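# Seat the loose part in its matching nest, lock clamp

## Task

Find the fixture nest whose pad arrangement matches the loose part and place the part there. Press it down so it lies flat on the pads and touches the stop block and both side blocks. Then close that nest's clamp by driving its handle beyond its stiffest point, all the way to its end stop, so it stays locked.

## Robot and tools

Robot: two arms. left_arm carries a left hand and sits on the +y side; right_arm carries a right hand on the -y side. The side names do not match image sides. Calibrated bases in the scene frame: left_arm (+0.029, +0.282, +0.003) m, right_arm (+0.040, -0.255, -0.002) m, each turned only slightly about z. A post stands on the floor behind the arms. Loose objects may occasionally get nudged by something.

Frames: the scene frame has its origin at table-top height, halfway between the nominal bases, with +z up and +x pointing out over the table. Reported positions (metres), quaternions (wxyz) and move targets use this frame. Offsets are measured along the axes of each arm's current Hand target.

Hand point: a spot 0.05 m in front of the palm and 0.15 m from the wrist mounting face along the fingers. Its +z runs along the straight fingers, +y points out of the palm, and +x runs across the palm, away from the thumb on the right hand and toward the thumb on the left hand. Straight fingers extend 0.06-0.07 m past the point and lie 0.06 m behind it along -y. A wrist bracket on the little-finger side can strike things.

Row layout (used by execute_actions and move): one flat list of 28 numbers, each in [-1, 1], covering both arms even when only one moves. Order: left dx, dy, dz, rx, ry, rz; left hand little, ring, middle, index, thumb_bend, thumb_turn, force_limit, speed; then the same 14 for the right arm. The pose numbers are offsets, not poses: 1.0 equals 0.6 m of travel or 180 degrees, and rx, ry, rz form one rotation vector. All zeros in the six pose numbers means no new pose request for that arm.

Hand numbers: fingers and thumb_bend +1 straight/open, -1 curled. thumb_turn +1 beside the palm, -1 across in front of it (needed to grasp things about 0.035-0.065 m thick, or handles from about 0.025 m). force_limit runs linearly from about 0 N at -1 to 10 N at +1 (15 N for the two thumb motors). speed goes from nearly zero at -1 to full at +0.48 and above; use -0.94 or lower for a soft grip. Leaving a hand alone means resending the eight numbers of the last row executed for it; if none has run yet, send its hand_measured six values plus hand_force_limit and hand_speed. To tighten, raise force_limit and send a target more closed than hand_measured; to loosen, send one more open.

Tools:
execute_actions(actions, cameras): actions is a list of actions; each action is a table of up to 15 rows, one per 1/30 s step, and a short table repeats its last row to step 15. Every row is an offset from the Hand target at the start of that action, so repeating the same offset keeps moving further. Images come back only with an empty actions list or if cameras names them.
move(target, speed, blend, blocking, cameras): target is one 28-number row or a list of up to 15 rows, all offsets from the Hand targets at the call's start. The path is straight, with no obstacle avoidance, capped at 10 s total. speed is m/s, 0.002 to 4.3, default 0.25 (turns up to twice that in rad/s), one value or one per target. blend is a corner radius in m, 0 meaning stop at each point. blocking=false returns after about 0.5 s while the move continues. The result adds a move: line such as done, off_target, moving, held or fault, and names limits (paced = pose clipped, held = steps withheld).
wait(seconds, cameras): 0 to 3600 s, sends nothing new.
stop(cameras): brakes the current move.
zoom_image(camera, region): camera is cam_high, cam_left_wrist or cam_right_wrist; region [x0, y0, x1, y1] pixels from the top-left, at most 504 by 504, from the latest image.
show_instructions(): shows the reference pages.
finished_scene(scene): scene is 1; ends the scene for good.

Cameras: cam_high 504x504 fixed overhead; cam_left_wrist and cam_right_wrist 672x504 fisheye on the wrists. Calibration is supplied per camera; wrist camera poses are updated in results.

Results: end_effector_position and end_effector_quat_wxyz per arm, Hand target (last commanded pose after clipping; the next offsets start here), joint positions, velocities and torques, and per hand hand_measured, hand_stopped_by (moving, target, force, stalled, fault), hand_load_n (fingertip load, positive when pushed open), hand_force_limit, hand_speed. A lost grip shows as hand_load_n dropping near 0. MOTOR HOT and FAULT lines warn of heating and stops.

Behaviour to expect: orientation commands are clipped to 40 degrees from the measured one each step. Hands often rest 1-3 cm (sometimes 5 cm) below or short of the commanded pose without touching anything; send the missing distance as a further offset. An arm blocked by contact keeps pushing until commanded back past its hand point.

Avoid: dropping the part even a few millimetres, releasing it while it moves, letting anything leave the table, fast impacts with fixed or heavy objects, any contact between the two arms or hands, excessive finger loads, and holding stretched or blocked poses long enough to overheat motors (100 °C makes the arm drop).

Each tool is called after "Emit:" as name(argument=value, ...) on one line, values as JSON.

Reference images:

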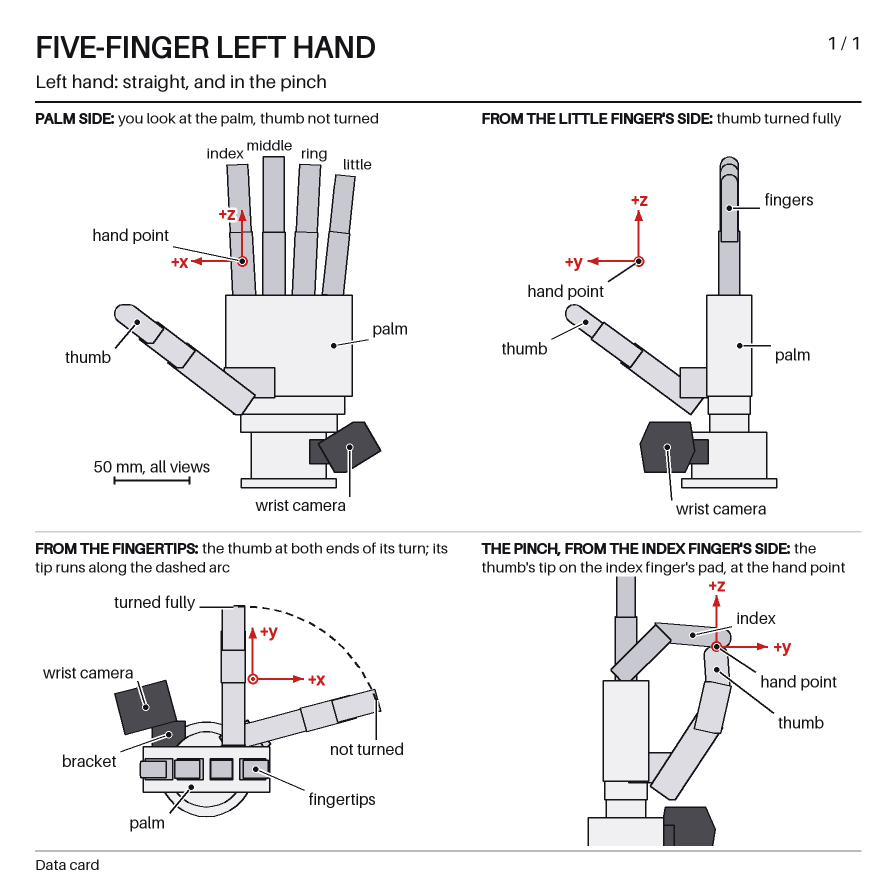

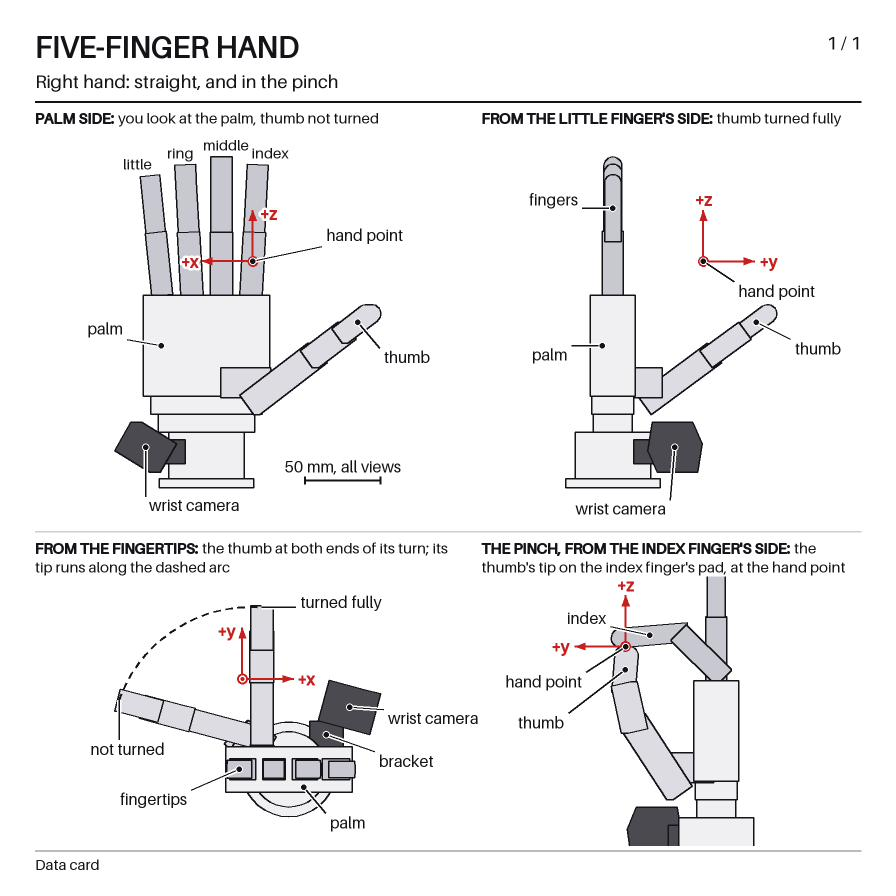

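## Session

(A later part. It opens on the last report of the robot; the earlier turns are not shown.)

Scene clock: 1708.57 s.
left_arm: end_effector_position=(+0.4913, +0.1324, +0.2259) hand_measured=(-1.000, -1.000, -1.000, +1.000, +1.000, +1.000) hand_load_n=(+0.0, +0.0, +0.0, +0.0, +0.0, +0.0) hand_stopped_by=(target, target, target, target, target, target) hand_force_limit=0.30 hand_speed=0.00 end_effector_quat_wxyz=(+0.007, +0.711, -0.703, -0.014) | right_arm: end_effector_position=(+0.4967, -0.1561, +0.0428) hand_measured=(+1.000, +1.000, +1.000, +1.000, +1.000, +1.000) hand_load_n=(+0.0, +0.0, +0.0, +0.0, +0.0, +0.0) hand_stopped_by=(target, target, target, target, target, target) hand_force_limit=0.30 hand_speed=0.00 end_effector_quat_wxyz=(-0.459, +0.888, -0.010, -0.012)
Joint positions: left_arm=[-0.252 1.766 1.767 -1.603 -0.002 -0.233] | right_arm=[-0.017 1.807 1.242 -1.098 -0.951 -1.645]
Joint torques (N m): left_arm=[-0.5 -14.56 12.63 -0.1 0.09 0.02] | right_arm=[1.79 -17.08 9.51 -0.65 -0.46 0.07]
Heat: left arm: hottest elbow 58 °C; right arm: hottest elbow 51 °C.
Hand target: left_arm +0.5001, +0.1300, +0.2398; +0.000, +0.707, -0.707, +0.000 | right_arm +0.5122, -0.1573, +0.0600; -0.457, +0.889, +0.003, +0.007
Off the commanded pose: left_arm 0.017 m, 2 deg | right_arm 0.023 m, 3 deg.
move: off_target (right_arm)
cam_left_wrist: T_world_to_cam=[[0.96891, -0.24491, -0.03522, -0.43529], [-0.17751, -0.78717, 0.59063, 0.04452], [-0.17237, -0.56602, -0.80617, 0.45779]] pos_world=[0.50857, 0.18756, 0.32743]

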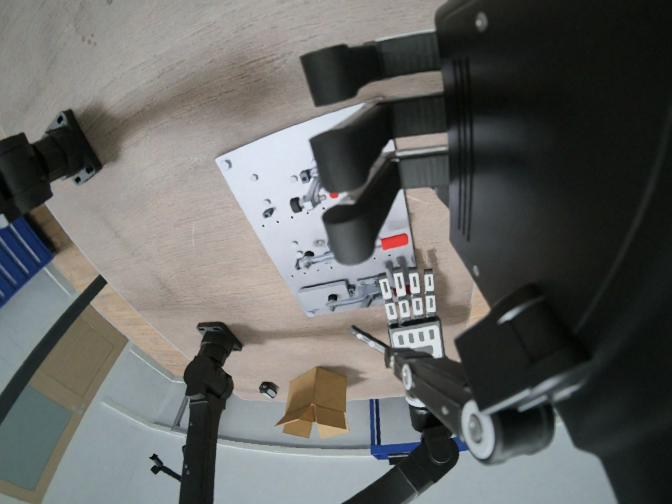

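Emit:
move(target=[[0,0,0,0,0,0,-1,-1,-1,1,1,1,0.3,0,0.0010,-0.0812,-0.0581,0,0,0,1,1,1,1,1,1,0.3,0],[0,0,0,0,0,0,-1,-1,-1,1,1,1,0.3,0,-0.02,-0.0270,-0.2488,0,0,0,1,1,1,1,1,1,0.3,0]], speed=0.12, cameras=["cam_left_wrist","cam_high"])

Emit:
zoom_image(camera="cam_left_wrist", region=[340, 260, 420, 340])

Emit:
zoom_image(camera="cam_high", region=[190, 170, 280, 260])

Scene clock: 1717.57 s.
left_arm: end_effector_position=(+0.4913, +0.1324, +0.2259) hand_measured=(-1.000, -1.000, -1.000, +1.000, +1.000, +1.000) hand_load_n=(+0.0, +0.0, +0.0, +0.0, +0.0, +0.0) hand_stopped_by=(target, target, target, target, target, target) hand_force_limit=0.30 hand_speed=0.00 end_effector_quat_wxyz=(+0.007, +0.711, -0.703, -0.014) | right_arm: end_effector_position=(+0.4878, -0.2643, +0.1563) hand_measured=(+1.000, +1.000, +1.000, +1.000, +1.000, +1.000) hand_load_n=(+0.0, +0.0, +0.0, +0.0, +0.0, +0.0) hand_stopped_by=(target, target, target, target, target, target) hand_force_limit=0.30 hand_speed=0.00 end_effector_quat_wxyz=(-0.459, +0.889, -0.001, +0.003)
Joint positions: left_arm=[-0.252 1.766 1.767 -1.603 -0.002 -0.233] | right_arm=[-0.238 1.741 1.468 -1.649 -0.906 -2.012]
Joint torques (N m): left_arm=[-0.91 -14.39 12.64 -0.06 0.06 -0.01] | right_arm=[0.97 -14.1 10.62 -1.32 -0.47 0.03]
Heat: left arm: hottest elbow 58 °C; right arm: hottest elbow 52 °C.
Hand target: left_arm +0.5001, +0.1300, +0.2398; +0.000, +0.707, -0.707, +0.000 | right_arm +0.4985, -0.2693, +0.1598; -0.457, +0.889, +0.003, +0.007
Off the commanded pose: left_arm 0.017 m, 2 deg | right_arm 0.012 m, 1 deg.
move: off_target (right_arm)
cam_left_wrist: T_world_to_cam=[[0.96891, -0.24491, -0.03522, -0.43529], [-0.17751, -0.78717, 0.59063, 0.04452], [-0.17237, -0.56602, -0.80617, 0.45779]] pos_world=[0.50857, 0.18756, 0.32743]
Images, in order (width x height): cam_high 504x504, cam_left_wrist 672x504.

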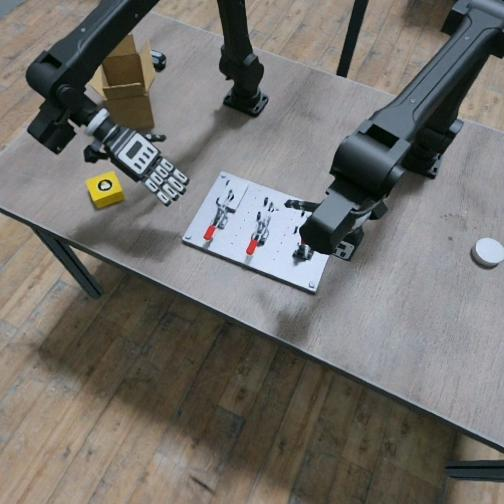

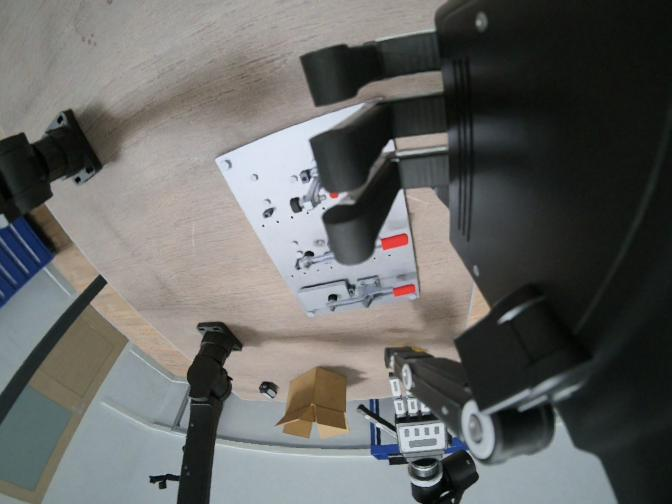

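Scaled by 6.300 from the camera's image (finer frame: 960x720).

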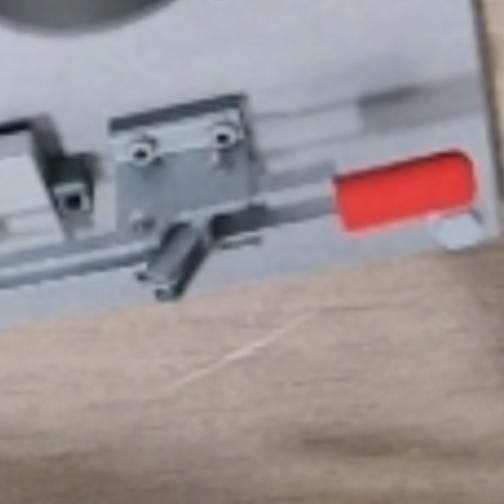

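Scaled by 5.600 from the camera's image (finer frame: 720x720).

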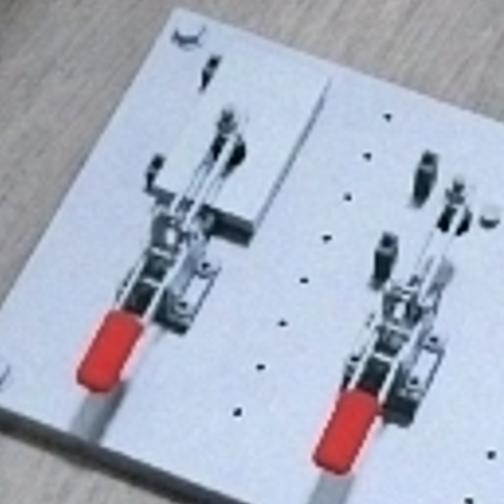

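Emit:
move(target=[0,0,0,0,0,0,-1,-1,-1,1,1,1,0.3,0,-0.0125,0.0763,0.0203,-0.1652,0.1652,0.48,-1,-1,-1,1,1,1,0.3,0], speed=0.3, cameras=["cam_right_wrist"])

Emit:
zoom_image(camera="cam_right_wrist", region=[250, 240, 390, 330])

Emit:
zoom_image(camera="cam_right_wrist", region=[250, 255, 330, 325])

Emit:
zoom_image(camera="cam_right_wrist", region=[330, 235, 430, 315])

Scene clock: 1729.47 s.
left_arm: end_effector_position=(+0.4913, +0.1324, +0.2259) hand_measured=(-1.000, -1.000, -1.000, +1.000, +1.000, +1.000) hand_load_n=(+0.0, +0.0, +0.0, +0.0, +0.0, +0.0) hand_stopped_by=(target, target, target, target, target, target) hand_force_limit=0.30 hand_speed=0.00 end_effector_quat_wxyz=(+0.007, +0.711, -0.703, -0.014) | right_arm: end_effector_position=(+0.4817, -0.2897, +0.1124) hand_measured=(-1.000, -1.000, -1.000, +1.000, +1.000, +1.000) hand_load_n=(+0.0, +0.0, +0.0, +0.0, -0.5, +0.0) hand_stopped_by=(target, target, target, target, target, target) hand_force_limit=0.30 hand_speed=0.00 end_effector_quat_wxyz=(-0.108, +0.698, -0.701, -0.097)
Joint positions: left_arm=[-0.252 1.766 1.767 -1.603 -0.002 -0.233] | right_arm=[-0.203 1.749 1.415 -1.29 -0.286 -0.238]
Joint torques (N m): left_arm=[-0.67 -14.33 12.67 0.01 0.12 0.01] | right_arm=[2.08 -14.21 10.06 -0.66 -0.05 0.19]
Heat: left arm: hottest elbow 58 °C; right arm: hottest elbow 52 °C.
Hand target: left_arm +0.5001, +0.1300, +0.2398; +0.000, +0.707, -0.707, +0.000 | right_arm +0.4916, -0.2860, +0.1153; -0.106, +0.700, -0.700, -0.096
Off the commanded pose: left_arm 0.017 m, 2 deg | right_arm 0.011 m, 0 deg.
move: off_target (right_arm)
cam_right_wrist: T_world_to_cam=[[-0.97191, -0.22732, -0.06102, 0.40888], [-0.1804, 0.55293, 0.81347, 0.13493], [-0.15117, 0.80162, -0.5784, 0.4812]] pos_world=[0.49448, -0.3674, 0.19352]

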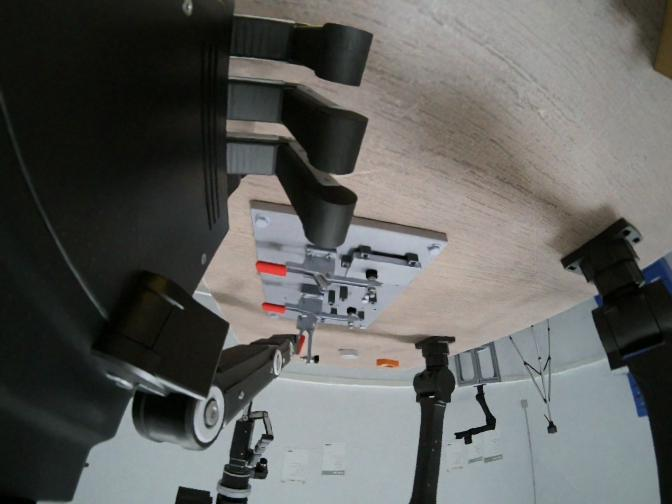

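Scaled by 3.600 from the camera's image (finer frame: 960x720).

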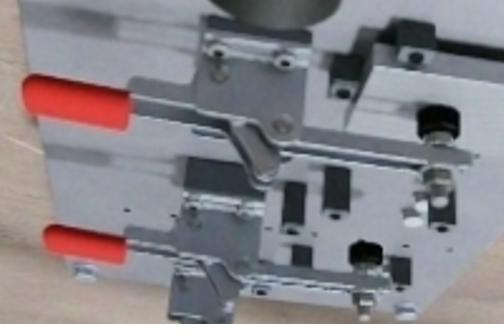

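Scaled by 6.300 from the camera's image (finer frame: 960x720).

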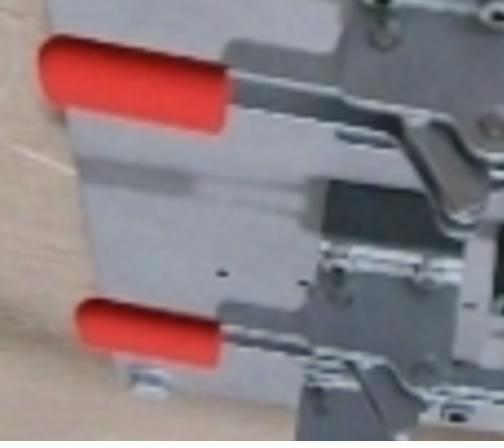

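Scaled by 5.040 from the camera's image (finer frame: 960x720).

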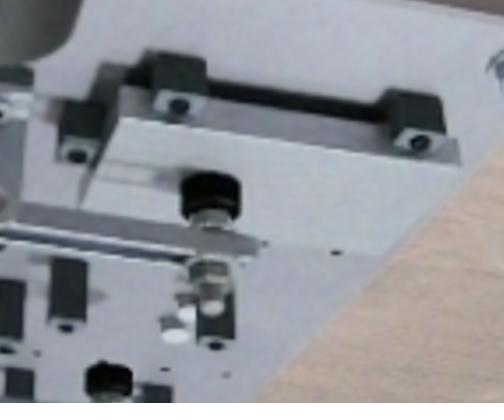

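Emit:
finished_scene(scene=1)

The scene is finished: the task was done.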